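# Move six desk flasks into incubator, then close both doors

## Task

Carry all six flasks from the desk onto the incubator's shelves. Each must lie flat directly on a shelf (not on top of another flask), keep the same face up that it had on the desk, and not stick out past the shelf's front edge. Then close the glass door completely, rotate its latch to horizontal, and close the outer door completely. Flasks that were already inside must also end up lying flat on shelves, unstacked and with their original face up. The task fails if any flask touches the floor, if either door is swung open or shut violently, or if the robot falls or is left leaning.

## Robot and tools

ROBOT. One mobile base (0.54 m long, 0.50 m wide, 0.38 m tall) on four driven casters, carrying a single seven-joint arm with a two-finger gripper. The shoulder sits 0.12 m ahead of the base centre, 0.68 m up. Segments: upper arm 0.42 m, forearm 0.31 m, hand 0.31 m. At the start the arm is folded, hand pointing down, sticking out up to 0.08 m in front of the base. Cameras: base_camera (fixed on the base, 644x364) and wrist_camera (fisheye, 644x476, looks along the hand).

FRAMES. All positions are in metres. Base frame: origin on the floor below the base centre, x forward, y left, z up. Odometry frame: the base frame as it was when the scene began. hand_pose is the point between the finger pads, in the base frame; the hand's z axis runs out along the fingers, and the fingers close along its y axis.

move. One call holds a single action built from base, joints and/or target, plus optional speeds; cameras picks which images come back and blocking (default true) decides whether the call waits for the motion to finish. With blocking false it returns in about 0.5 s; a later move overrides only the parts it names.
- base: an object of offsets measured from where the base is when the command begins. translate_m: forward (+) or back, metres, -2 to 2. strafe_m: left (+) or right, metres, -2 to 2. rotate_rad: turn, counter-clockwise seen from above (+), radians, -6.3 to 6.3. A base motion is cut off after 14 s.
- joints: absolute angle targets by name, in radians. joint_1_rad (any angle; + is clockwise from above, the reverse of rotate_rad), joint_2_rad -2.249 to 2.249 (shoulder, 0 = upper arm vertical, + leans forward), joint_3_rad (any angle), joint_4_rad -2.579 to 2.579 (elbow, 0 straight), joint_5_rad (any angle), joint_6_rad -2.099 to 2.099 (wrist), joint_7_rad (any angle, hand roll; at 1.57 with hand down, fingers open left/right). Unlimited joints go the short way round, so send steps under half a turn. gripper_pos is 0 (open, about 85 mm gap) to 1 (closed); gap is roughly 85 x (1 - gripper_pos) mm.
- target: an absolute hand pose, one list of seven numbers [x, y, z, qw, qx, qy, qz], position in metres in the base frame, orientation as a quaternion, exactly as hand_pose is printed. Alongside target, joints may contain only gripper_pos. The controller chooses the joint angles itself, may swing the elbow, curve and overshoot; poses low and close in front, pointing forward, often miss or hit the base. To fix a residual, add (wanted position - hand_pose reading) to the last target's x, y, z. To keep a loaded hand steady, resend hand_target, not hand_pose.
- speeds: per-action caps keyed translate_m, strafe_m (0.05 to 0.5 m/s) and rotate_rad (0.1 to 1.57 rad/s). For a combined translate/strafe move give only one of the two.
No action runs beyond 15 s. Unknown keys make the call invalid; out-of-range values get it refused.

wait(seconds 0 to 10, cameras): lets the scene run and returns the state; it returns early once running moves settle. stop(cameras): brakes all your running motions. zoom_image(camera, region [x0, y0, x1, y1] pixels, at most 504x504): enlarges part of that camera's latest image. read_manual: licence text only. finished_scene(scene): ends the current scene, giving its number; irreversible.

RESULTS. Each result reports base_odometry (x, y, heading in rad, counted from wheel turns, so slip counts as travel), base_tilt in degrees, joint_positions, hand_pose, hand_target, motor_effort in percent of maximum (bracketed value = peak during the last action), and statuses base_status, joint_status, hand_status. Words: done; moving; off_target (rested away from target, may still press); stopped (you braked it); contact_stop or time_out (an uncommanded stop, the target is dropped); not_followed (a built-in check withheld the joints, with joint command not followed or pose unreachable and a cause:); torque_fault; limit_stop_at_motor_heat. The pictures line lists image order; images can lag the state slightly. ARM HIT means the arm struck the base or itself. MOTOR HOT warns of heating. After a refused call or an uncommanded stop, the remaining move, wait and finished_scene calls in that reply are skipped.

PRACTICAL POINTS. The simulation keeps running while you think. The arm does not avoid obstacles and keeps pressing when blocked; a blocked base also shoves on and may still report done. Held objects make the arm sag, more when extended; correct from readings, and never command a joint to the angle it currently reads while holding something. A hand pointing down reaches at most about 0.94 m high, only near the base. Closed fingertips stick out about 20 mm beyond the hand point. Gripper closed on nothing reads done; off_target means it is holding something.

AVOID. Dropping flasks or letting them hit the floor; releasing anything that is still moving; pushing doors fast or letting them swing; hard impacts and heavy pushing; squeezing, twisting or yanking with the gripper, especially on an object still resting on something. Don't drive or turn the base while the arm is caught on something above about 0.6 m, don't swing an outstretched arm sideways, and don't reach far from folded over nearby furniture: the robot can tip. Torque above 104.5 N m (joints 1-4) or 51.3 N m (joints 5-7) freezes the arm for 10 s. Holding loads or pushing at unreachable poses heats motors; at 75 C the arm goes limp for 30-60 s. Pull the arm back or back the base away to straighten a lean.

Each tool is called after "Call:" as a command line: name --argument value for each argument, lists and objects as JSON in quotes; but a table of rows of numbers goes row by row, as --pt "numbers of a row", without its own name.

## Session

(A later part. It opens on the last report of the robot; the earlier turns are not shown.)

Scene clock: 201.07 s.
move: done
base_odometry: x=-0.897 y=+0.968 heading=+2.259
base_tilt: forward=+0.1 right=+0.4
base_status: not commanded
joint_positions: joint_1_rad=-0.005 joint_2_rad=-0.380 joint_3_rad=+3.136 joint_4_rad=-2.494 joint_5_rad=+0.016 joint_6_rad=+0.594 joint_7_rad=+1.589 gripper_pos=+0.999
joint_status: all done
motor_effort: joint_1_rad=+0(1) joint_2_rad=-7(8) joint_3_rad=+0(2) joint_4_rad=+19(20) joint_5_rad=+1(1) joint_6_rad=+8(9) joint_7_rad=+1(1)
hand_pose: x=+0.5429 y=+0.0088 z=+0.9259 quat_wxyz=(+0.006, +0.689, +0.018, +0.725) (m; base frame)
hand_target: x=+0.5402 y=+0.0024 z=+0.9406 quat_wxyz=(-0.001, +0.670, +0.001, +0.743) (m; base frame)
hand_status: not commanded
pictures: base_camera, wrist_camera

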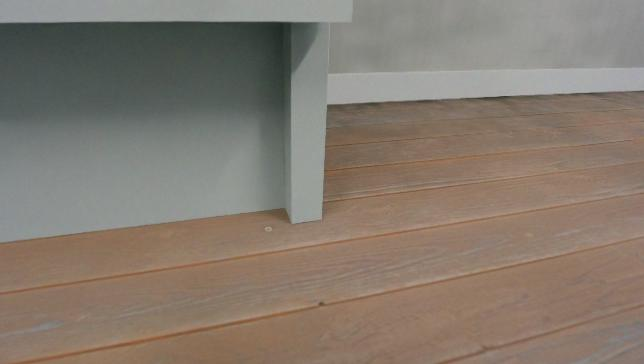

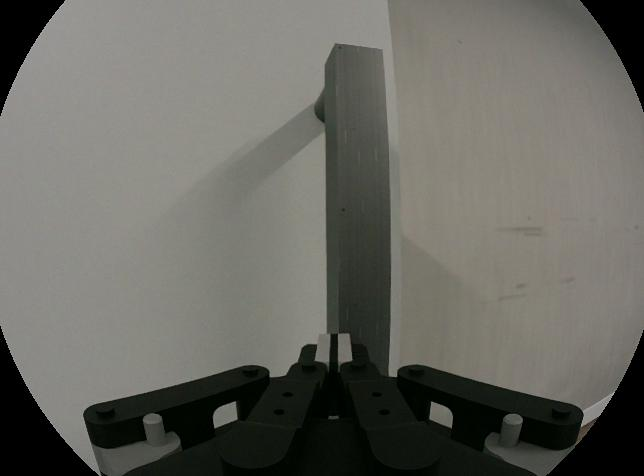

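Call:
move --joints '{"gripper_pos":0.1}' --base '{"translate_m":-0.01,"strafe_m":-0.05,"rotate_rad":0.05}' --speeds '{"translate_m":0.1}'

Call:
move --base '{"translate_m":0.045}' --speeds '{"translate_m":0.1}'

Call:
move --joints '{"gripper_pos":1}'

Scene clock: 204.70 s.
move: done
base_odometry: x=-0.852 y=+0.992 heading=+2.310
base_tilt: forward=+0.2 right=+0.4
base_status: done
joint_positions: joint_1_rad=-0.005 joint_2_rad=-0.380 joint_3_rad=+3.136 joint_4_rad=-2.494 joint_5_rad=+0.016 joint_6_rad=+0.594 joint_7_rad=+1.589 gripper_pos=+0.100
joint_status: all done
motor_effort: joint_1_rad=+0(2) joint_2_rad=-7(8) joint_3_rad=+1(2) joint_4_rad=+20(20) joint_5_rad=+1(1) joint_6_rad=+9(9) joint_7_rad=+1(1)
hand_pose: x=+0.5429 y=+0.0088 z=+0.9259 quat_wxyz=(+0.006, +0.689, +0.018, +0.725) (m; base frame)
hand_target: x=+0.5402 y=+0.0024 z=+0.9406 quat_wxyz=(-0.001, +0.670, +0.001, +0.743) (m; base frame)
hand_status: not commanded
pictures: base_camera, wrist_camera

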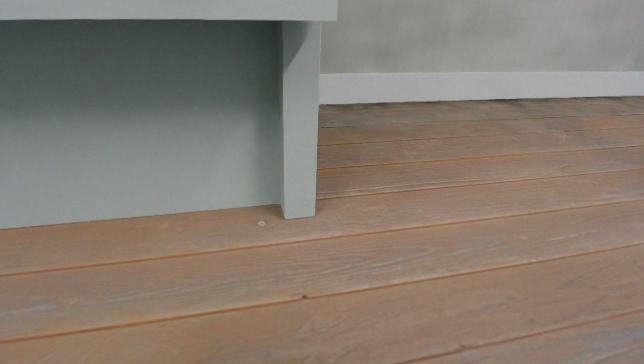

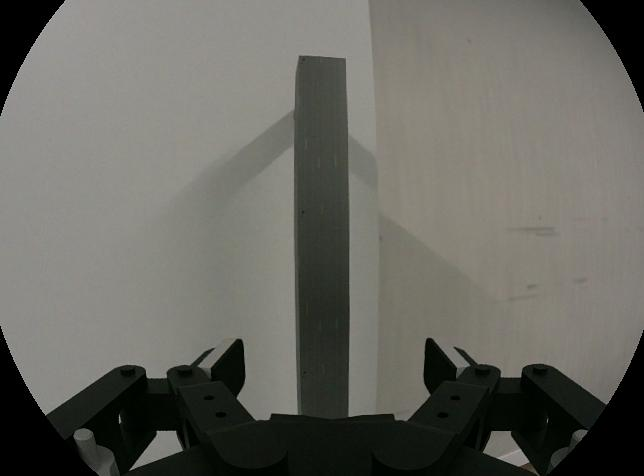

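Scene clock: 205.67 s.
move: done
base_odometry: x=-0.883 y=+1.026 heading=+2.309
base_tilt: forward=+0.2 right=+0.4
base_status: done
joint_positions: joint_1_rad=-0.005 joint_2_rad=-0.381 joint_3_rad=+3.136 joint_4_rad=-2.494 joint_5_rad=+0.016 joint_6_rad=+0.594 joint_7_rad=+1.589 gripper_pos=+0.100
joint_status: not commanded
motor_effort: joint_1_rad=+0(0) joint_2_rad=-7(10) joint_3_rad=+0(1) joint_4_rad=+19(21) joint_5_rad=+1(1) joint_6_rad=+8(9) joint_7_rad=+1(1)
hand_pose: x=+0.5427 y=+0.0088 z=+0.9263 quat_wxyz=(+0.006, +0.688, +0.018, +0.725) (m; base frame)
hand_target: x=+0.5402 y=+0.0024 z=+0.9406 quat_wxyz=(-0.001, +0.670, +0.001, +0.743) (m; base frame)
hand_status: not commanded
pictures: base_camera, wrist_camera

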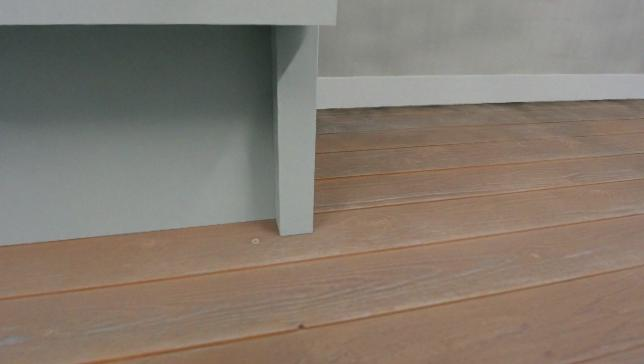

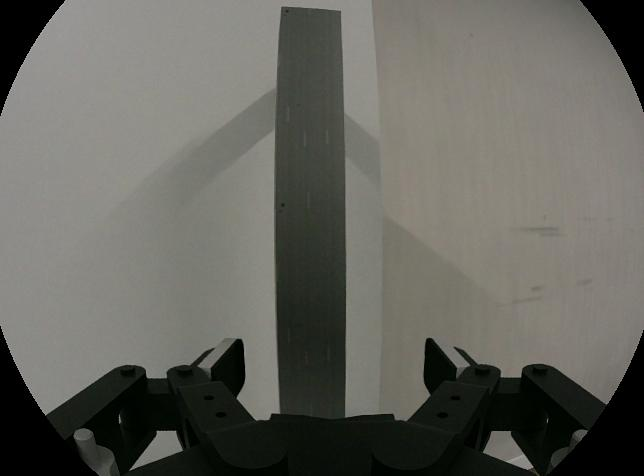

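Scene clock: 206.70 s.
move: off_target
base_odometry: x=-0.883 y=+1.026 heading=+2.310
base_tilt: forward=+0.1 right=+0.4
base_status: not commanded
joint_positions: joint_1_rad=-0.013 joint_2_rad=-0.381 joint_3_rad=+3.129 joint_4_rad=-2.494 joint_5_rad=+0.017 joint_6_rad=+0.594 joint_7_rad=+1.589 gripper_pos=+0.721
joint_status: gripper_pos off_target (ended at +0.721, target +1.000)
motor_effort: joint_1_rad=+0(7) joint_2_rad=-6(7) joint_3_rad=-1(8) joint_4_rad=+21(22) joint_5_rad=+0(4) joint_6_rad=+9(10) joint_7_rad=+2(2)
hand_pose: x=+0.5424 y=+0.0156 z=+0.9262 quat_wxyz=(+0.001, +0.688, +0.024, +0.725) (m; base frame)
hand_target: x=+0.5402 y=+0.0024 z=+0.9406 quat_wxyz=(-0.001, +0.670, +0.001, +0.743) (m; base frame)
hand_status: not commanded
pictures: base_camera, wrist_camera

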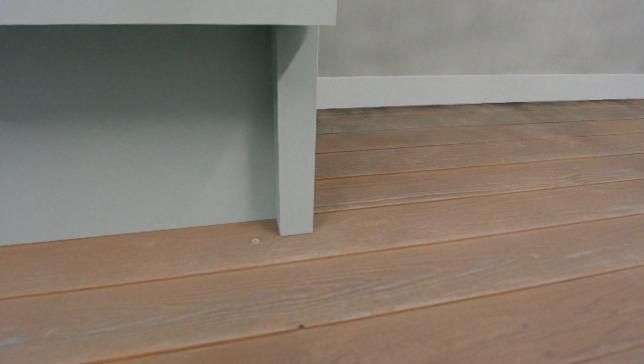

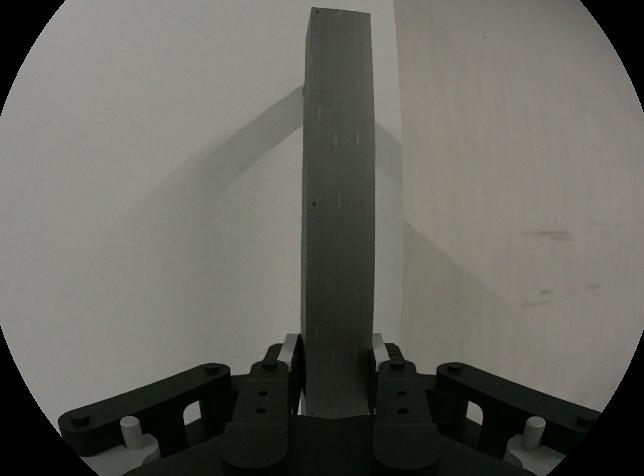

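Call:
move --base '{"translate_m":-0.14,"strafe_m":0.19,"rotate_rad":-0.3}' --speeds '{"translate_m":0.11,"rotate_rad":0.15}' --cameras '[]'

Call:
move --base '{"translate_m":-0.14,"strafe_m":0.18,"rotate_rad":-0.3}' --speeds '{"translate_m":0.11,"rotate_rad":0.15}' --cameras '[]'

Call:
move --base '{"translate_m":-0.14,"strafe_m":0.17,"rotate_rad":-0.3}' --speeds '{"translate_m":0.11,"rotate_rad":0.15}'

Scene clock: 213.00 s.
move: done
base_odometry: x=-0.929 y=+0.795 heading=+2.008
base_tilt: forward=+0.1 right=+0.4
base_status: done
joint_positions: joint_1_rad=+0.005 joint_2_rad=-0.382 joint_3_rad=+3.150 joint_4_rad=-2.495 joint_5_rad=+0.017 joint_6_rad=+0.594 joint_7_rad=+1.589 gripper_pos=+0.721
joint_status: not commanded
motor_effort: joint_1_rad=-3(7) joint_2_rad=-7(9) joint_3_rad=-4(6) joint_4_rad=+23(25) joint_5_rad=+1(3) joint_6_rad=+11(12) joint_7_rad=+1(2)
hand_pose: x=+0.5423 y=-0.0020 z=+0.9260 quat_wxyz=(+0.012, +0.689, +0.009, +0.725) (m; base frame)
hand_target: x=+0.5402 y=+0.0024 z=+0.9406 quat_wxyz=(-0.001, +0.670, +0.001, +0.743) (m; base frame)
hand_status: not commanded
pictures: none
No camera images: "cameras" was empty.

Scene clock: 215.57 s.
move: done
base_odometry: x=-1.033 y=+0.591 heading=+1.707
base_tilt: forward=+0.1 right=+0.4
base_status: done
joint_positions: joint_1_rad=+0.023 joint_2_rad=-0.383 joint_3_rad=+3.169 joint_4_rad=-2.496 joint_5_rad=+0.016 joint_6_rad=+0.594 joint_7_rad=+1.589 gripper_pos=+0.721
joint_status: not commanded
motor_effort: joint_1_rad=-5(8) joint_2_rad=-6(9) joint_3_rad=-7(10) joint_4_rad=+22(25) joint_5_rad=+1(3) joint_6_rad=+9(12) joint_7_rad=-1(1)
hand_pose: x=+0.5419 y=-0.0187 z=+0.9257 quat_wxyz=(+0.022, +0.689, -0.006, +0.725) (m; base frame)
hand_target: x=+0.5402 y=+0.0024 z=+0.9406 quat_wxyz=(-0.001, +0.670, +0.001, +0.743) (m; base frame)
hand_status: not commanded
pictures: none
No camera images: "cameras" was empty.

Scene clock: 218.10 s.
move: done
base_odometry: x=-1.182 y=+0.429 heading=+1.406
base_tilt: forward=+0.1 right=+0.4
base_status: done
joint_positions: joint_1_rad=+0.039 joint_2_rad=-0.382 joint_3_rad=+3.188 joint_4_rad=-2.496 joint_5_rad=+0.013 joint_6_rad=+0.594 joint_7_rad=+1.589 gripper_pos=+0.721
joint_status: not commanded
motor_effort: joint_1_rad=-7(11) joint_2_rad=-7(10) joint_3_rad=-9(13) joint_4_rad=+20(24) joint_5_rad=+3(5) joint_6_rad=+8(11) joint_7_rad=-1(1)
hand_pose: x=+0.5411 y=-0.0354 z=+0.9256 quat_wxyz=(+0.032, +0.689, -0.022, +0.724) (m; base frame)
hand_target: x=+0.5402 y=+0.0024 z=+0.9406 quat_wxyz=(-0.001, +0.670, +0.001, +0.743) (m; base frame)
hand_status: not commanded
pictures: base_camera, wrist_camera

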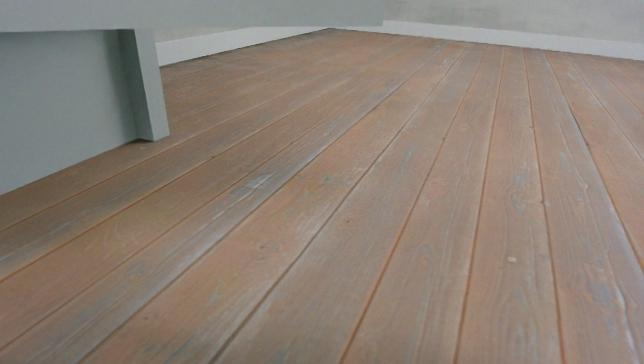

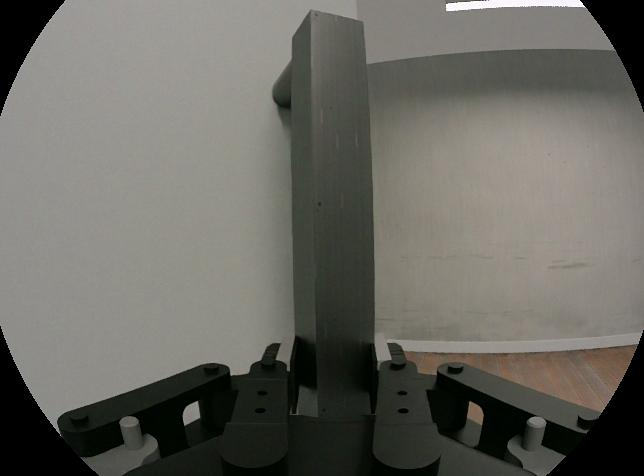

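Call:
move --base '{"translate_m":-0.14,"strafe_m":0.12,"rotate_rad":-0.27}' --speeds '{"translate_m":0.11,"rotate_rad":0.15}' --cameras '[]'

Call:
move --base '{"translate_m":-0.14,"strafe_m":0.15,"rotate_rad":-0.29}' --speeds '{"translate_m":0.11,"rotate_rad":0.15}' --cameras '[]'

Call:
move --base '{"translate_m":-0.14,"strafe_m":0.15,"rotate_rad":-0.29}' --speeds '{"translate_m":0.11,"rotate_rad":0.15}' --cameras '[]'

Call:
move --base '{"translate_m":-0.14,"strafe_m":0.15,"rotate_rad":-0.29}' --speeds '{"translate_m":0.11,"rotate_rad":0.15}'

Scene clock: 224.70 s.
move: done
base_odometry: x=-1.324 y=+0.311 heading=+1.136
base_tilt: forward=+0.1 right=+0.4
base_status: done
joint_positions: joint_1_rad=+0.029 joint_2_rad=-0.382 joint_3_rad=+3.175 joint_4_rad=-2.496 joint_5_rad=+0.011 joint_6_rad=+0.594 joint_7_rad=+1.589 gripper_pos=+0.721
joint_status: not commanded
motor_effort: joint_1_rad=-4(10) joint_2_rad=-6(10) joint_3_rad=-5(13) joint_4_rad=+19(24) joint_5_rad=+3(5) joint_6_rad=+9(11) joint_7_rad=+1(1)
hand_pose: x=+0.5419 y=-0.0254 z=+0.9255 quat_wxyz=(+0.025, +0.689, -0.014, +0.724) (m; base frame)
hand_target: x=+0.5402 y=+0.0024 z=+0.9406 quat_wxyz=(-0.001, +0.670, +0.001, +0.743) (m; base frame)
hand_status: not commanded
pictures: none
No camera images: "cameras" was empty.

Scene clock: 227.13 s.
move: done
base_odometry: x=-1.519 y=+0.247 heading=+0.846
base_tilt: forward=+0.1 right=+0.4
base_status: done
joint_positions: joint_1_rad=+0.039 joint_2_rad=-0.381 joint_3_rad=+3.189 joint_4_rad=-2.496 joint_5_rad=+0.009 joint_6_rad=+0.594 joint_7_rad=+1.589 gripper_pos=+0.721
joint_status: not commanded
motor_effort: joint_1_rad=-6(12) joint_2_rad=-7(9) joint_3_rad=-8(14) joint_4_rad=+19(24) joint_5_rad=+2(6) joint_6_rad=+9(10) joint_7_rad=-1(1)
hand_pose: x=+0.5414 y=-0.0363 z=+0.9256 quat_wxyz=(+0.031, +0.689, -0.024, +0.724) (m; base frame)
hand_target: x=+0.5402 y=+0.0024 z=+0.9406 quat_wxyz=(-0.001, +0.670, +0.001, +0.743) (m; base frame)
hand_status: not commanded
pictures: none
No camera images: "cameras" was empty.

Scene clock: 229.53 s.
move: done
base_odometry: x=-1.724 y=+0.241 heading=+0.555
base_tilt: forward=+0.1 right=+0.4
base_status: done
joint_positions: joint_1_rad=+0.055 joint_2_rad=-0.379 joint_3_rad=+3.205 joint_4_rad=-2.494 joint_5_rad=+0.003 joint_6_rad=+0.594 joint_7_rad=+1.589 gripper_pos=+0.721
joint_status: not commanded
motor_effort: joint_1_rad=-10(15) joint_2_rad=-8(9) joint_3_rad=-13(18) joint_4_rad=+18(22) joint_5_rad=+4(7) joint_6_rad=+8(9) joint_7_rad=-2(2)
hand_pose: x=+0.5408 y=-0.0520 z=+0.9256 quat_wxyz=(+0.040, +0.688, -0.040, +0.723) (m; base frame)
hand_target: x=+0.5402 y=+0.0024 z=+0.9406 quat_wxyz=(-0.001, +0.670, +0.001, +0.743) (m; base frame)
hand_status: not commanded
pictures: none
No camera images: "cameras" was empty.

Scene clock: 231.97 s.
move: done
base_odometry: x=-1.922 y=+0.295 heading=+0.265
base_tilt: forward=+0.1 right=+0.4
base_status: done
joint_positions: joint_1_rad=+0.076 joint_2_rad=-0.373 joint_3_rad=+3.225 joint_4_rad=-2.489 joint_5_rad=-0.001 joint_6_rad=+0.594 joint_7_rad=+1.589 gripper_pos=+0.721
joint_status: not commanded
motor_effort: joint_1_rad=-13(18) joint_2_rad=-9(11) joint_3_rad=-14(21) joint_4_rad=+17(21) joint_5_rad=+4(8) joint_6_rad=+8(10) joint_7_rad=-4(4)
hand_pose: x=+0.5404 y=-0.0715 z=+0.9255 quat_wxyz=(+0.051, +0.688, -0.058, +0.722) (m; base frame)
hand_target: x=+0.5402 y=+0.0024 z=+0.9406 quat_wxyz=(-0.001, +0.670, +0.001, +0.743) (m; base frame)
hand_status: not commanded
pictures: base_camera, wrist_camera

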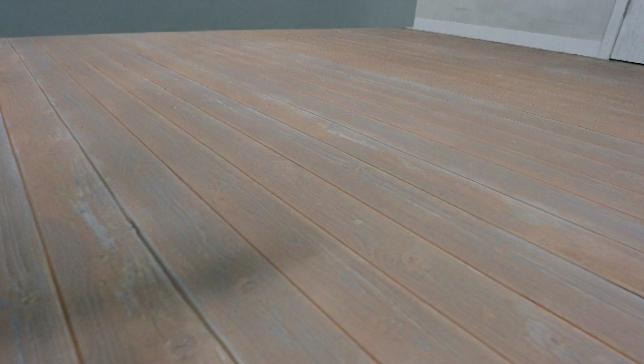

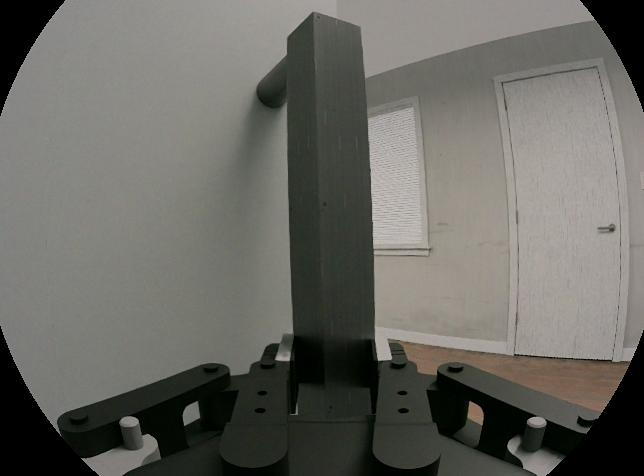

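Call:
move --joints '{"gripper_pos":0}' --cameras '[]'

Call:
move --base '{"translate_m":-0.22}' --speeds '{"translate_m":0.15}' --cameras '["wrist_camera"]'

Call:
move --base '{"strafe_m":-0.8}' --cameras '["wrist_camera"]'

Call:
move --base '{"translate_m":1.4}' --cameras '[]'

Call:
move --base '{"rotate_rad":2.23}'

Scene clock: 240.27 s.
move: done
base_odometry: x=-1.922 y=+0.295 heading=+0.265
base_tilt: forward=+0.1 right=+0.4
base_status: not commanded
joint_positions: joint_1_rad=+0.006 joint_2_rad=-0.374 joint_3_rad=+3.146 joint_4_rad=-2.489 joint_5_rad=-0.006 joint_6_rad=+0.594 joint_7_rad=+1.584 gripper_pos=+0.000
joint_status: all done
motor_effort: joint_1_rad=+0(14) joint_2_rad=-7(11) joint_3_rad=+0(17) joint_4_rad=+20(22) joint_5_rad=+1(8) joint_6_rad=+8(9) joint_7_rad=+0(4)
hand_pose: x=+0.5451 y=-0.0044 z=+0.9262 quat_wxyz=(+0.007, +0.689, -0.003, +0.724) (m; base frame)
hand_target: x=+0.5402 y=+0.0024 z=+0.9406 quat_wxyz=(-0.001, +0.670, +0.001, +0.743) (m; base frame)
hand_status: not commanded
pictures: none
No camera images: "cameras" was empty.

Scene clock: 242.40 s.
move: done
base_odometry: x=-2.134 y=+0.237 heading=+0.265
base_tilt: forward=+0.1 right=+0.4
base_status: done
joint_positions: joint_1_rad=+0.006 joint_2_rad=-0.378 joint_3_rad=+3.146 joint_4_rad=-2.489 joint_5_rad=-0.006 joint_6_rad=+0.594 joint_7_rad=+1.584 gripper_pos=+0.000
joint_status: not commanded
motor_effort: joint_1_rad=+0(1) joint_2_rad=-7(9) joint_3_rad=+0(1) joint_4_rad=+19(20) joint_5_rad=+1(1) joint_6_rad=+8(9) joint_7_rad=+0(1)
hand_pose: x=+0.5443 y=-0.0044 z=+0.9276 quat_wxyz=(+0.007, +0.688, -0.003, +0.726) (m; base frame)
hand_target: x=+0.5402 y=+0.0024 z=+0.9406 quat_wxyz=(-0.001, +0.670, +0.001, +0.743) (m; base frame)
hand_status: not commanded
pictures: wrist_camera

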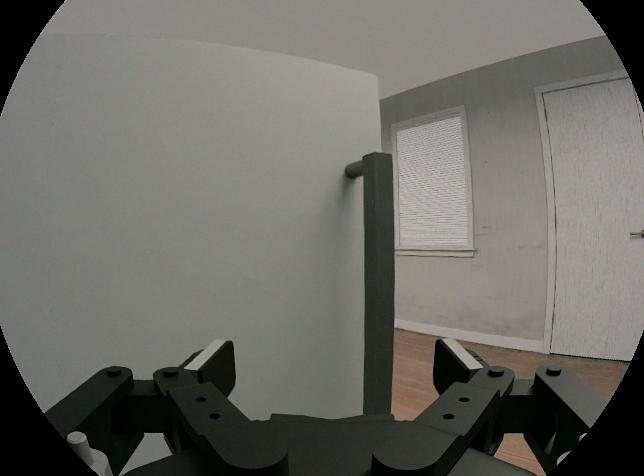

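Scene clock: 245.33 s.
move: done
base_odometry: x=-1.925 y=-0.535 heading=+0.264
base_tilt: forward=+0.1 right=+0.4
base_status: done
joint_positions: joint_1_rad=+0.006 joint_2_rad=-0.378 joint_3_rad=+3.145 joint_4_rad=-2.489 joint_5_rad=-0.006 joint_6_rad=+0.594 joint_7_rad=+1.584 gripper_pos=+0.000
joint_status: not commanded
motor_effort: joint_1_rad=+0(1) joint_2_rad=-7(7) joint_3_rad=+0(2) joint_4_rad=+20(20) joint_5_rad=+1(2) joint_6_rad=+8(9) joint_7_rad=+1(1)
hand_pose: x=+0.5443 y=-0.0041 z=+0.9276 quat_wxyz=(+0.007, +0.688, -0.002, +0.726) (m; base frame)
hand_target: x=+0.5402 y=+0.0024 z=+0.9406 quat_wxyz=(-0.001, +0.670, +0.001, +0.743) (m; base frame)
hand_status: not commanded
pictures: wrist_camera

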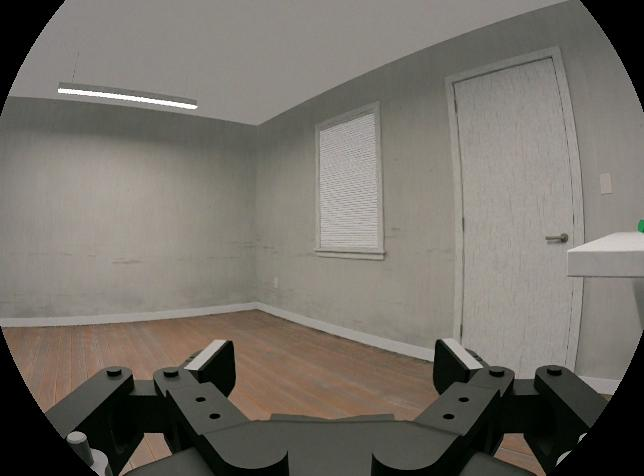

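Scene clock: 249.33 s.
move: done
base_odometry: x=-0.573 y=-0.170 heading=+0.264
base_tilt: forward=+0.1 right=+0.4
base_status: done
joint_positions: joint_1_rad=+0.006 joint_2_rad=-0.379 joint_3_rad=+3.145 joint_4_rad=-2.489 joint_5_rad=-0.006 joint_6_rad=+0.594 joint_7_rad=+1.584 gripper_pos=+0.000
joint_status: not commanded
motor_effort: joint_1_rad=+0(0) joint_2_rad=-7(9) joint_3_rad=+0(1) joint_4_rad=+20(21) joint_5_rad=+1(1) joint_6_rad=+8(9) joint_7_rad=+1(1)
hand_pose: x=+0.5440 y=-0.0041 z=+0.9282 quat_wxyz=(+0.007, +0.688, -0.002, +0.726) (m; base frame)
hand_target: x=+0.5402 y=+0.0024 z=+0.9406 quat_wxyz=(-0.001, +0.670, +0.001, +0.743) (m; base frame)
hand_status: not commanded
pictures: none
No camera images: "cameras" was empty.

Scene clock: 252.07 s.
move: done
base_odometry: x=-0.573 y=-0.170 heading=+2.492
base_tilt: forward=+0.1 right=+0.4
base_status: done
joint_positions: joint_1_rad=+0.006 joint_2_rad=-0.379 joint_3_rad=+3.145 joint_4_rad=-2.489 joint_5_rad=-0.006 joint_6_rad=+0.594 joint_7_rad=+1.584 gripper_pos=+0.000
joint_status: not commanded
motor_effort: joint_1_rad=+0(2) joint_2_rad=-7(8) joint_3_rad=+0(2) joint_4_rad=+19(20) joint_5_rad=+1(2) joint_6_rad=+8(9) joint_7_rad=+1(1)
hand_pose: x=+0.5440 y=-0.0040 z=+0.9282 quat_wxyz=(+0.007, +0.688, -0.002, +0.726) (m; base frame)
hand_target: x=+0.5402 y=+0.0024 z=+0.9406 quat_wxyz=(-0.001, +0.670, +0.001, +0.743) (m; base frame)
hand_status: not commanded
pictures: base_camera, wrist_camera

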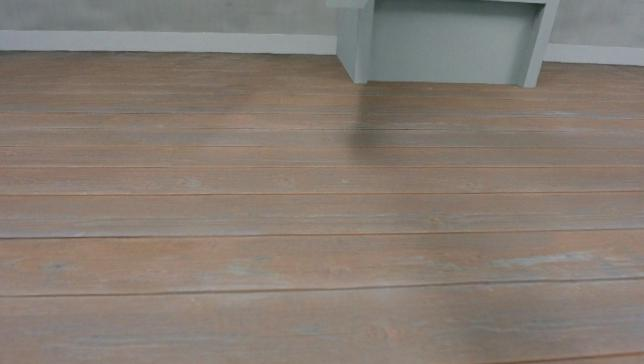

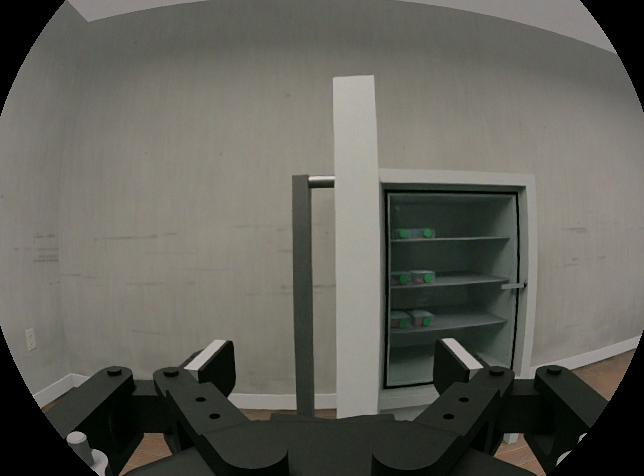

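Call:
move --base '{"strafe_m":-0.55,"translate_m":0.25}'

Call:
zoom_image --camera "wrist_camera" --region '[150, 80, 450, 420]'

Scene clock: 257.23 s.
move: done
base_odometry: x=-0.440 y=+0.420 heading=+2.493
base_tilt: forward=+0.1 right=+0.4
base_status: done
joint_positions: joint_1_rad=+0.006 joint_2_rad=-0.379 joint_3_rad=+3.145 joint_4_rad=-2.489 joint_5_rad=-0.006 joint_6_rad=+0.594 joint_7_rad=+1.584 gripper_pos=+0.000
joint_status: not commanded
motor_effort: joint_1_rad=+0(1) joint_2_rad=-7(9) joint_3_rad=+0(2) joint_4_rad=+20(20) joint_5_rad=+1(2) joint_6_rad=+8(9) joint_7_rad=+0(1)
hand_pose: x=+0.5439 y=-0.0038 z=+0.9282 quat_wxyz=(+0.007, +0.688, -0.002, +0.726) (m; base frame)
hand_target: x=+0.5402 y=+0.0024 z=+0.9406 quat_wxyz=(-0.001, +0.670, +0.001, +0.743) (m; base frame)
hand_status: not commanded
pictures: base_camera, wrist_camera

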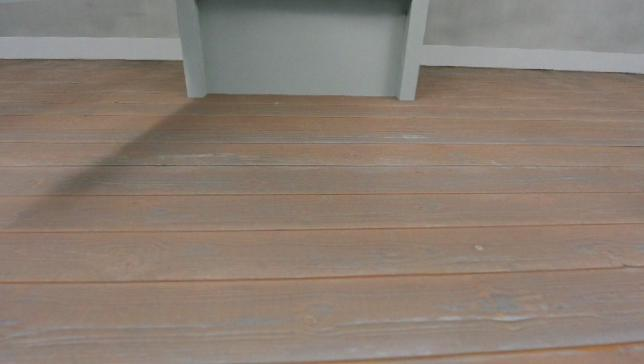

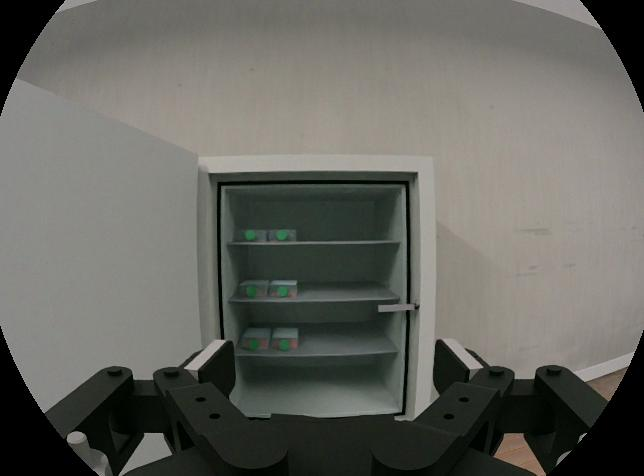

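Scaled by 1.482.

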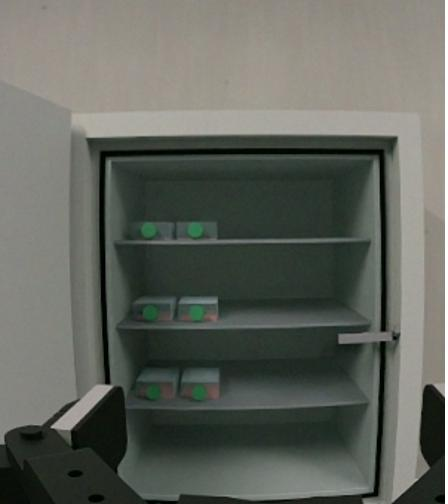

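Call:
move --target '[0.56, 0.0, 0.86, 0.0, 0.707, 0.0, 0.707]' --base '{"translate_m":0.3,"strafe_m":-0.12}'

Scene clock: 279.43 s.
move: off_target
base_odometry: x=-0.606 y=+0.697 heading=+2.492
base_tilt: forward=+0.2 right=+0.4
base_status: done
joint_positions: joint_1_rad=+0.006 joint_2_rad=-0.188 joint_3_rad=+3.145 joint_4_rad=-2.545 joint_5_rad=-0.006 joint_6_rad=+0.768 joint_7_rad=+1.584 gripper_pos=+0.000
joint_status: not commanded
motor_effort: joint_1_rad=+0(1) joint_2_rad=-11(14) joint_3_rad=-1(2) joint_4_rad=+17(21) joint_5_rad=+1(2) joint_6_rad=+8(9) joint_7_rad=+0(1)
hand_pose: x=+0.5736 y=-0.0042 z=+0.8672 quat_wxyz=(+0.007, +0.713, -0.002, +0.701) (m; base frame)
hand_target: x=+0.5677 y=-0.0001 z=+0.8778 quat_wxyz=(+0.000, +0.695, +0.000, +0.719) (m; base frame)
hand_status: off_target (0.016 m and 1.4 deg from the pose sent, 0.070 m and 3.2 deg at the start; a joint's target at an end of its range on 27 of 27 steps)
pictures: base_camera, wrist_camera

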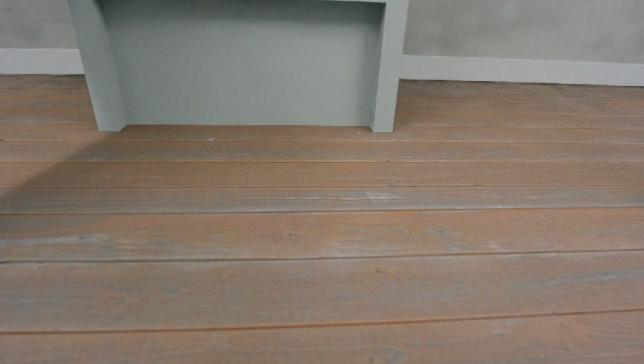

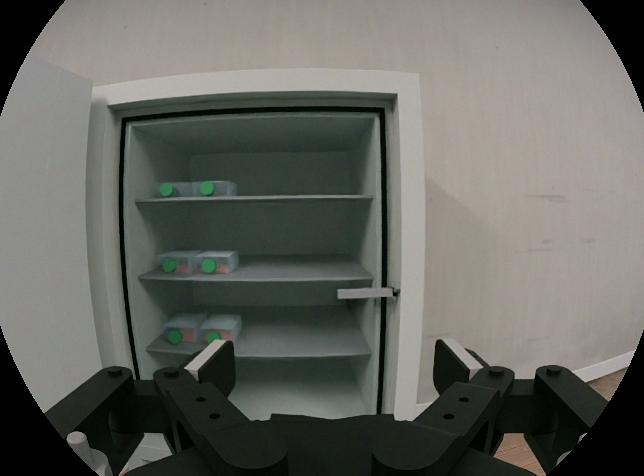

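Call:
move --joints '{"gripper_pos":1}' --target '[0.74, -0.06, 0.88, 0.0, 0.707, 0.0, 0.707]'

Scene clock: 284.83 s.
move: done
base_odometry: x=-0.606 y=+0.697 heading=+2.492
base_tilt: forward=+0.1 right=+0.4
base_status: not commanded
joint_positions: joint_1_rad=+0.191 joint_2_rad=+0.201 joint_3_rad=+3.144 joint_4_rad=-2.129 joint_5_rad=+0.239 joint_6_rad=+0.769 joint_7_rad=+1.415 gripper_pos=+0.999
joint_status: all done
motor_effort: joint_1_rad=+0(1) joint_2_rad=-25(27) joint_3_rad=-1(1) joint_4_rad=+18(18) joint_5_rad=+0(2) joint_6_rad=+9(9) joint_7_rad=+0(1)
hand_pose: x=+0.7367 y=-0.0674 z=+0.8759 quat_wxyz=(+0.016, +0.709, -0.004, +0.705) (m; base frame)
hand_target: x=+0.7400 y=-0.0600 z=+0.8800 quat_wxyz=(+0.000, +0.707, +0.000, +0.707) (m; base frame)
hand_status: done (0.009 m and 1.9 deg from the pose sent, 0.176 m and 1.4 deg at the start)
pictures: base_camera, wrist_camera

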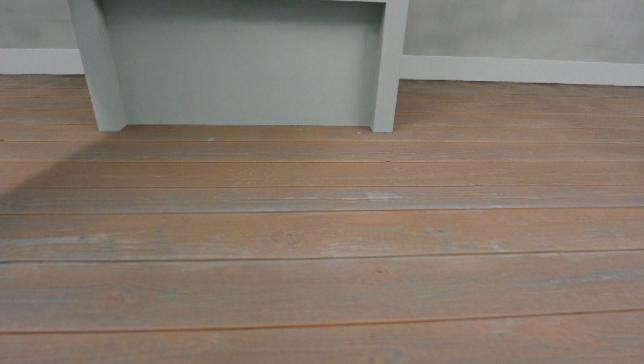

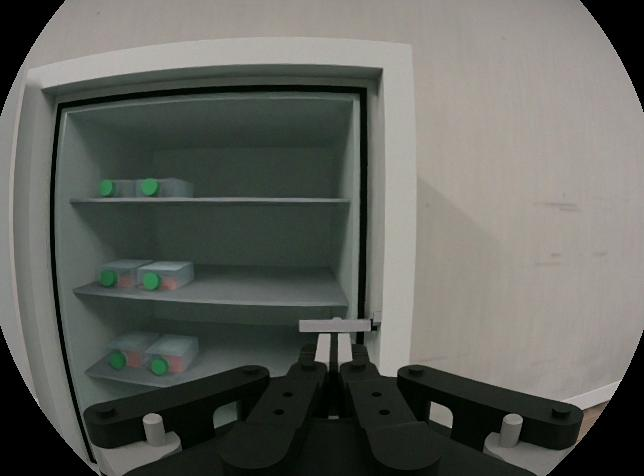

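Call:
move --base '{"translate_m":0.2}' --speeds '{"translate_m":0.15}'

Scene clock: 290.07 s.
move: done
base_odometry: x=-0.766 y=+0.818 heading=+2.492
base_tilt: forward=+0.2 right=+0.4
base_status: done
joint_positions: joint_1_rad=+0.193 joint_2_rad=+0.208 joint_3_rad=+3.144 joint_4_rad=-2.124 joint_5_rad=+0.242 joint_6_rad=+0.769 joint_7_rad=+1.413 gripper_pos=+0.999
joint_status: not commanded
motor_effort: joint_1_rad=+0(2) joint_2_rad=-25(28) joint_3_rad=-1(2) joint_4_rad=+17(19) joint_5_rad=+0(1) joint_6_rad=+8(9) joint_7_rad=+1(1)
hand_pose: x=+0.7391 y=-0.0683 z=+0.8744 quat_wxyz=(+0.016, +0.710, -0.004, +0.704) (m; base frame)
hand_target: x=+0.7400 y=-0.0600 z=+0.8800 quat_wxyz=(+0.000, +0.707, +0.000, +0.707) (m; base frame)
hand_status: not commanded
pictures: base_camera, wrist_camera

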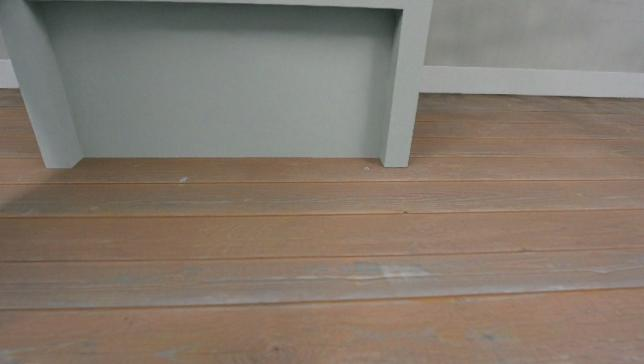

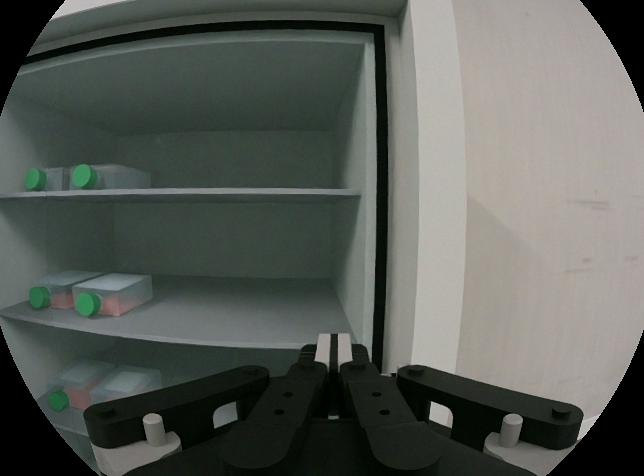

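Call:
move --base '{"translate_m":0.025}' --speeds '{"translate_m":0.1}' --cameras '[]'

Call:
move --target '[0.74, -0.055, 0.80, 0.0, 0.707, 0.0, 0.707]'

Scene clock: 293.43 s.
move: done
base_odometry: x=-0.786 y=+0.834 heading=+2.492
base_tilt: forward=+0.1 right=+0.4
base_status: done
joint_positions: joint_1_rad=+0.194 joint_2_rad=+0.213 joint_3_rad=+3.144 joint_4_rad=-2.120 joint_5_rad=+0.242 joint_6_rad=+0.769 joint_7_rad=+1.413 gripper_pos=+0.999
joint_status: not commanded
motor_effort: joint_1_rad=+0(2) joint_2_rad=-25(28) joint_3_rad=+0(2) joint_4_rad=+17(18) joint_5_rad=+0(1) joint_6_rad=+8(9) joint_7_rad=+0(1)
hand_pose: x=+0.7407 y=-0.0692 z=+0.8733 quat_wxyz=(+0.016, +0.710, -0.004, +0.704) (m; base frame)
hand_target: x=+0.7400 y=-0.0600 z=+0.8800 quat_wxyz=(+0.000, +0.707, +0.000, +0.707) (m; base frame)
hand_status: not commanded
pictures: none
No camera images: "cameras" was empty.

Scene clock: 294.90 s.
move: done
base_odometry: x=-0.786 y=+0.834 heading=+2.492
base_tilt: forward=+0.1 right=+0.4
base_status: not commanded
joint_positions: joint_1_rad=+0.194 joint_2_rad=+0.391 joint_3_rad=+3.130 joint_4_rad=-2.212 joint_5_rad=+0.236 joint_6_rad=+0.976 joint_7_rad=+1.445 gripper_pos=+0.999
joint_status: not commanded
motor_effort: joint_1_rad=+0(1) joint_2_rad=-29(31) joint_3_rad=-1(2) joint_4_rad=+14(17) joint_5_rad=+0(0) joint_6_rad=+8(9) joint_7_rad=+1(1)
hand_pose: x=+0.7458 y=-0.0541 z=+0.7804 quat_wxyz=(-0.007, +0.730, +0.001, +0.683) (m; base frame)
hand_target: x=+0.7400 y=-0.0550 z=+0.8000 quat_wxyz=(+0.000, +0.707, +0.000, +0.707) (m; base frame)
hand_status: done (0.020 m and 3.9 deg from the pose sent, 0.075 m and 2.0 deg at the start)
pictures: base_camera, wrist_camera

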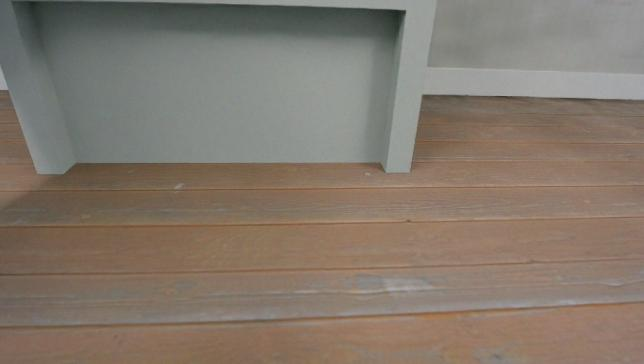

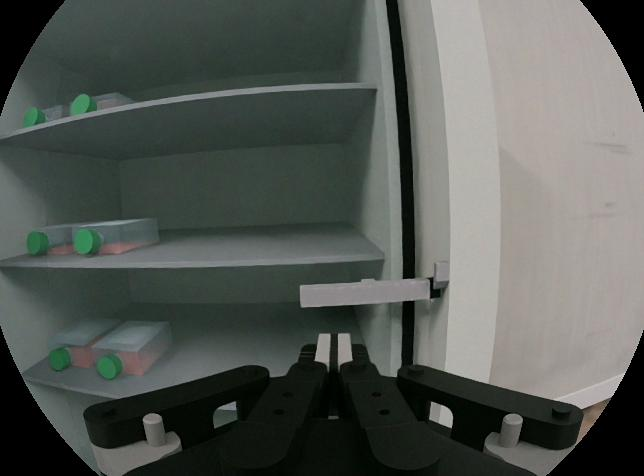

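Call:
move --target '[0.74, -0.04, 0.77, 0.0, 0.707, 0.0, 0.707]' --cameras '[]'

Call:
move --base '{"translate_m":0.055}' --speeds '{"translate_m":0.1}'

Scene clock: 300.73 s.
move: done
base_odometry: x=-0.786 y=+0.834 heading=+2.492
base_tilt: forward=+0.2 right=+0.4
base_status: not commanded
joint_positions: joint_1_rad=+0.160 joint_2_rad=+0.463 joint_3_rad=+3.130 joint_4_rad=-2.246 joint_5_rad=+0.181 joint_6_rad=+1.090 joint_7_rad=+1.480 gripper_pos=+0.999
joint_status: not commanded
motor_effort: joint_1_rad=+0(1) joint_2_rad=-30(31) joint_3_rad=-2(2) joint_4_rad=+12(14) joint_5_rad=+0(1) joint_6_rad=+8(10) joint_7_rad=+1(1)
hand_pose: x=+0.7459 y=-0.0431 z=+0.7558 quat_wxyz=(-0.011, +0.726, -0.003, +0.688) (m; base frame)
hand_target: x=+0.7400 y=-0.0400 z=+0.7700 quat_wxyz=(+0.000, +0.707, +0.000, +0.707) (m; base frame)
hand_status: done (0.016 m and 3.4 deg from the pose sent, 0.018 m and 3.9 deg at the start)
pictures: none
No camera images: "cameras" was empty.

Scene clock: 301.80 s.
move: done
base_odometry: x=-0.829 y=+0.867 heading=+2.491
base_tilt: forward=+0.2 right=+0.4
base_status: done
joint_positions: joint_1_rad=+0.160 joint_2_rad=+0.466 joint_3_rad=+3.130 joint_4_rad=-2.250 joint_5_rad=+0.180 joint_6_rad=+1.090 joint_7_rad=+1.480 gripper_pos=+0.999
joint_status: not commanded
motor_effort: joint_1_rad=+0(2) joint_2_rad=-29(31) joint_3_rad=-1(2) joint_4_rad=+12(13) joint_5_rad=+0(1) joint_6_rad=+8(9) joint_7_rad=+1(1)
hand_pose: x=+0.7449 y=-0.0430 z=+0.7528 quat_wxyz=(-0.011, +0.728, -0.004, +0.686) (m; base frame)
hand_target: x=+0.7400 y=-0.0400 z=+0.7700 quat_wxyz=(+0.000, +0.707, +0.000, +0.707) (m; base frame)
hand_status: not commanded
pictures: base_camera, wrist_camera

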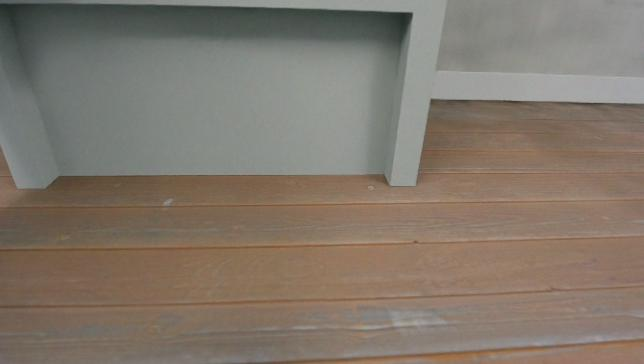

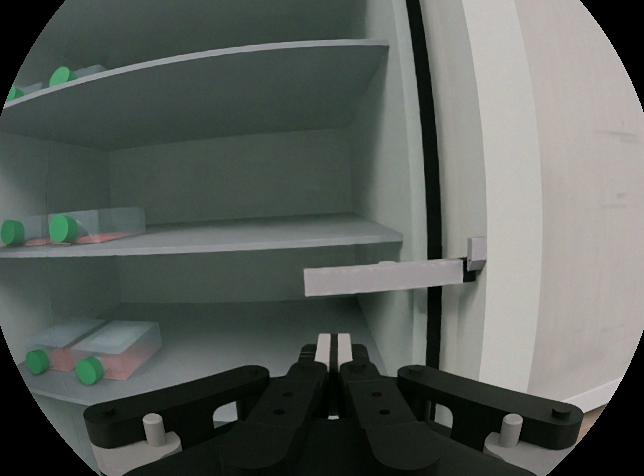

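Call:
move --base '{"translate_m":0.015,"strafe_m":0.006}' --speeds '{"translate_m":0.1}' --cameras '[]'

Call:
move --target '[0.74, -0.04, 0.80, 0.0, 0.707, 0.0, 0.707]'

Call:
move --target '[0.74, -0.045, 0.825, 0.0, 0.707, 0.0, 0.707]'

Scene clock: 306.00 s.
move: done
base_odometry: x=-0.845 y=+0.872 heading=+2.491
base_tilt: forward=+0.2 right=+0.4
base_status: done
joint_positions: joint_1_rad=+0.156 joint_2_rad=+0.468 joint_3_rad=+3.130 joint_4_rad=-2.251 joint_5_rad=+0.179 joint_6_rad=+1.091 joint_7_rad=+1.480 gripper_pos=+0.999
joint_status: not commanded
motor_effort: joint_1_rad=+0(2) joint_2_rad=-29(31) joint_3_rad=-2(3) joint_4_rad=+12(13) joint_5_rad=+1(1) joint_6_rad=+8(9) joint_7_rad=+1(1)
hand_pose: x=+0.7450 y=-0.0412 z=+0.7513 quat_wxyz=(-0.012, +0.729, -0.003, +0.685) (m; base frame)
hand_target: x=+0.7400 y=-0.0400 z=+0.7700 quat_wxyz=(+0.000, +0.707, +0.000, +0.707) (m; base frame)
hand_status: not commanded
pictures: none
No camera images: "cameras" was empty.

Scene clock: 306.93 s.
move: done
base_odometry: x=-0.845 y=+0.872 heading=+2.491
base_tilt: forward=+0.2 right=+0.4
base_status: not commanded
joint_positions: joint_1_rad=+0.156 joint_2_rad=+0.392 joint_3_rad=+3.130 joint_4_rad=-2.248 joint_5_rad=+0.179 joint_6_rad=+1.083 joint_7_rad=+1.480 gripper_pos=+0.999
joint_status: not commanded
motor_effort: joint_1_rad=+0(0) joint_2_rad=-28(31) joint_3_rad=-1(2) joint_4_rad=+13(14) joint_5_rad=+0(0) joint_6_rad=+9(9) joint_7_rad=+1(1)
hand_pose: x=+0.7388 y=-0.0405 z=+0.7979 quat_wxyz=(-0.008, +0.704, +0.001, +0.710) (m; base frame)
hand_target: x=+0.7400 y=-0.0400 z=+0.8000 quat_wxyz=(+0.000, +0.707, +0.000, +0.707) (m; base frame)
hand_status: done (0.002 m and 1.0 deg from the pose sent, 0.049 m and 3.9 deg at the start)
pictures: base_camera, wrist_camera

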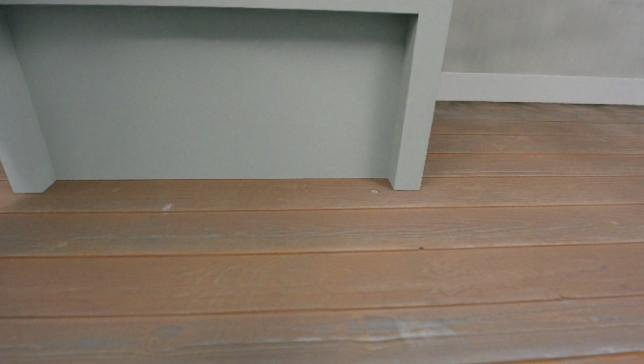

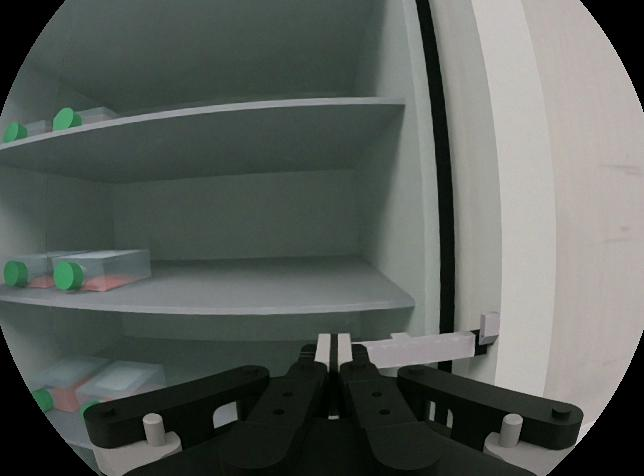

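Scene clock: 307.80 s.
move: done
base_odometry: x=-0.845 y=+0.872 heading=+2.491
base_tilt: forward=+0.1 right=+0.4
base_status: not commanded
joint_positions: joint_1_rad=+0.157 joint_2_rad=+0.332 joint_3_rad=+3.130 joint_4_rad=-2.219 joint_5_rad=+0.179 joint_6_rad=+1.025 joint_7_rad=+1.480 gripper_pos=+0.999
joint_status: not commanded
motor_effort: joint_1_rad=+0(0) joint_2_rad=-27(29) joint_3_rad=-1(2) joint_4_rad=+15(15) joint_5_rad=+0(1) joint_6_rad=+9(9) joint_7_rad=+0(1)
hand_pose: x=+0.7389 y=-0.0420 z=+0.8304 quat_wxyz=(-0.001, +0.694, +0.004, +0.720) (m; base frame)
hand_target: x=+0.7400 y=-0.0450 z=+0.8250 quat_wxyz=(+0.000, +0.707, +0.000, +0.707) (m; base frame)
hand_status: done (0.006 m and 2.2 deg from the pose sent, 0.028 m and 1.0 deg at the start)
pictures: base_camera, wrist_camera

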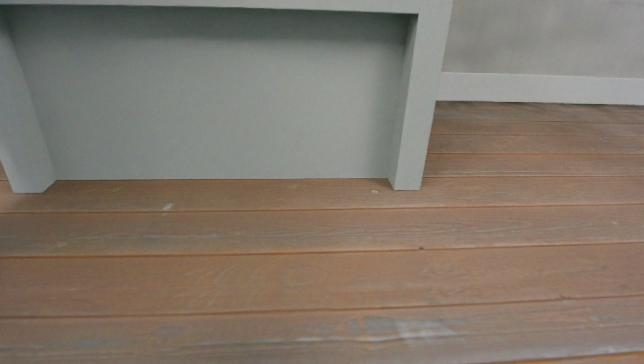

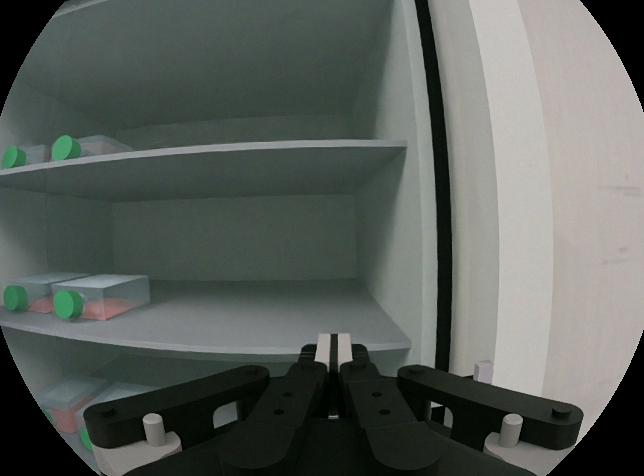

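Call:
move --base '{"translate_m":0.03,"strafe_m":0.005}' --speeds '{"translate_m":0.1}' --cameras '[]'

Call:
move --target '[0.74, -0.04, 0.78, 0.0, 0.707, 0.0, 0.707]'

Scene clock: 310.37 s.
move: done
base_odometry: x=-0.872 y=+0.886 heading=+2.491
base_tilt: forward=+0.1 right=+0.4
base_status: done
joint_positions: joint_1_rad=+0.157 joint_2_rad=+0.329 joint_3_rad=+3.130 joint_4_rad=-2.216 joint_5_rad=+0.179 joint_6_rad=+1.025 joint_7_rad=+1.480 gripper_pos=+0.999
joint_status: not commanded
motor_effort: joint_1_rad=-1(3) joint_2_rad=-27(29) joint_3_rad=-1(3) joint_4_rad=+15(16) joint_5_rad=+0(1) joint_6_rad=+8(9) joint_7_rad=+1(1)
hand_pose: x=+0.7393 y=-0.0423 z=+0.8333 quat_wxyz=(-0.001, +0.692, +0.005, +0.722) (m; base frame)
hand_target: x=+0.7400 y=-0.0450 z=+0.8250 quat_wxyz=(+0.000, +0.707, +0.000, +0.707) (m; base frame)
hand_status: not commanded
pictures: none
No camera images: "cameras" was empty.

Scene clock: 311.37 s.
move: done
base_odometry: x=-0.872 y=+0.886 heading=+2.491
base_tilt: forward=+0.1 right=+0.4
base_status: not commanded
joint_positions: joint_1_rad=+0.157 joint_2_rad=+0.439 joint_3_rad=+3.130 joint_4_rad=-2.241 joint_5_rad=+0.177 joint_6_rad=+1.069 joint_7_rad=+1.482 gripper_pos=+0.999
joint_status: not commanded
motor_effort: joint_1_rad=+0(1) joint_2_rad=-29(31) joint_3_rad=-2(2) joint_4_rad=+13(15) joint_5_rad=+0(1) joint_6_rad=+8(9) joint_7_rad=+1(1)
hand_pose: x=+0.7454 y=-0.0427 z=+0.7672 quat_wxyz=(-0.008, +0.723, -0.002, +0.691) (m; base frame)
hand_target: x=+0.7400 y=-0.0400 z=+0.7800 quat_wxyz=(+0.000, +0.707, +0.000, +0.707) (m; base frame)
hand_status: done (0.014 m and 2.8 deg from the pose sent, 0.053 m and 2.5 deg at the start)
pictures: base_camera, wrist_camera

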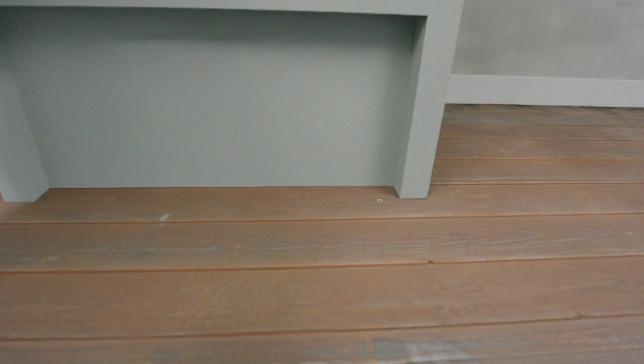

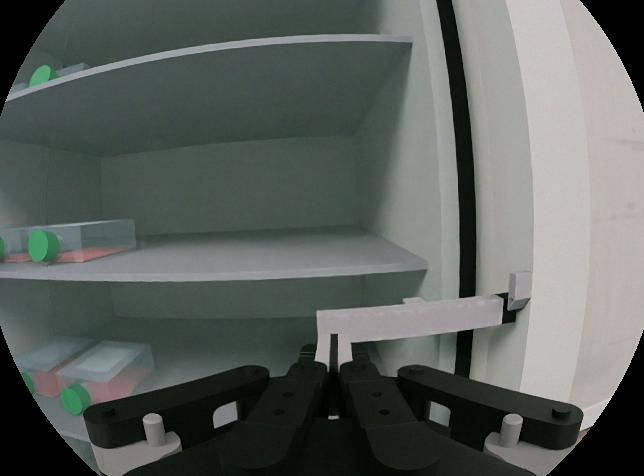

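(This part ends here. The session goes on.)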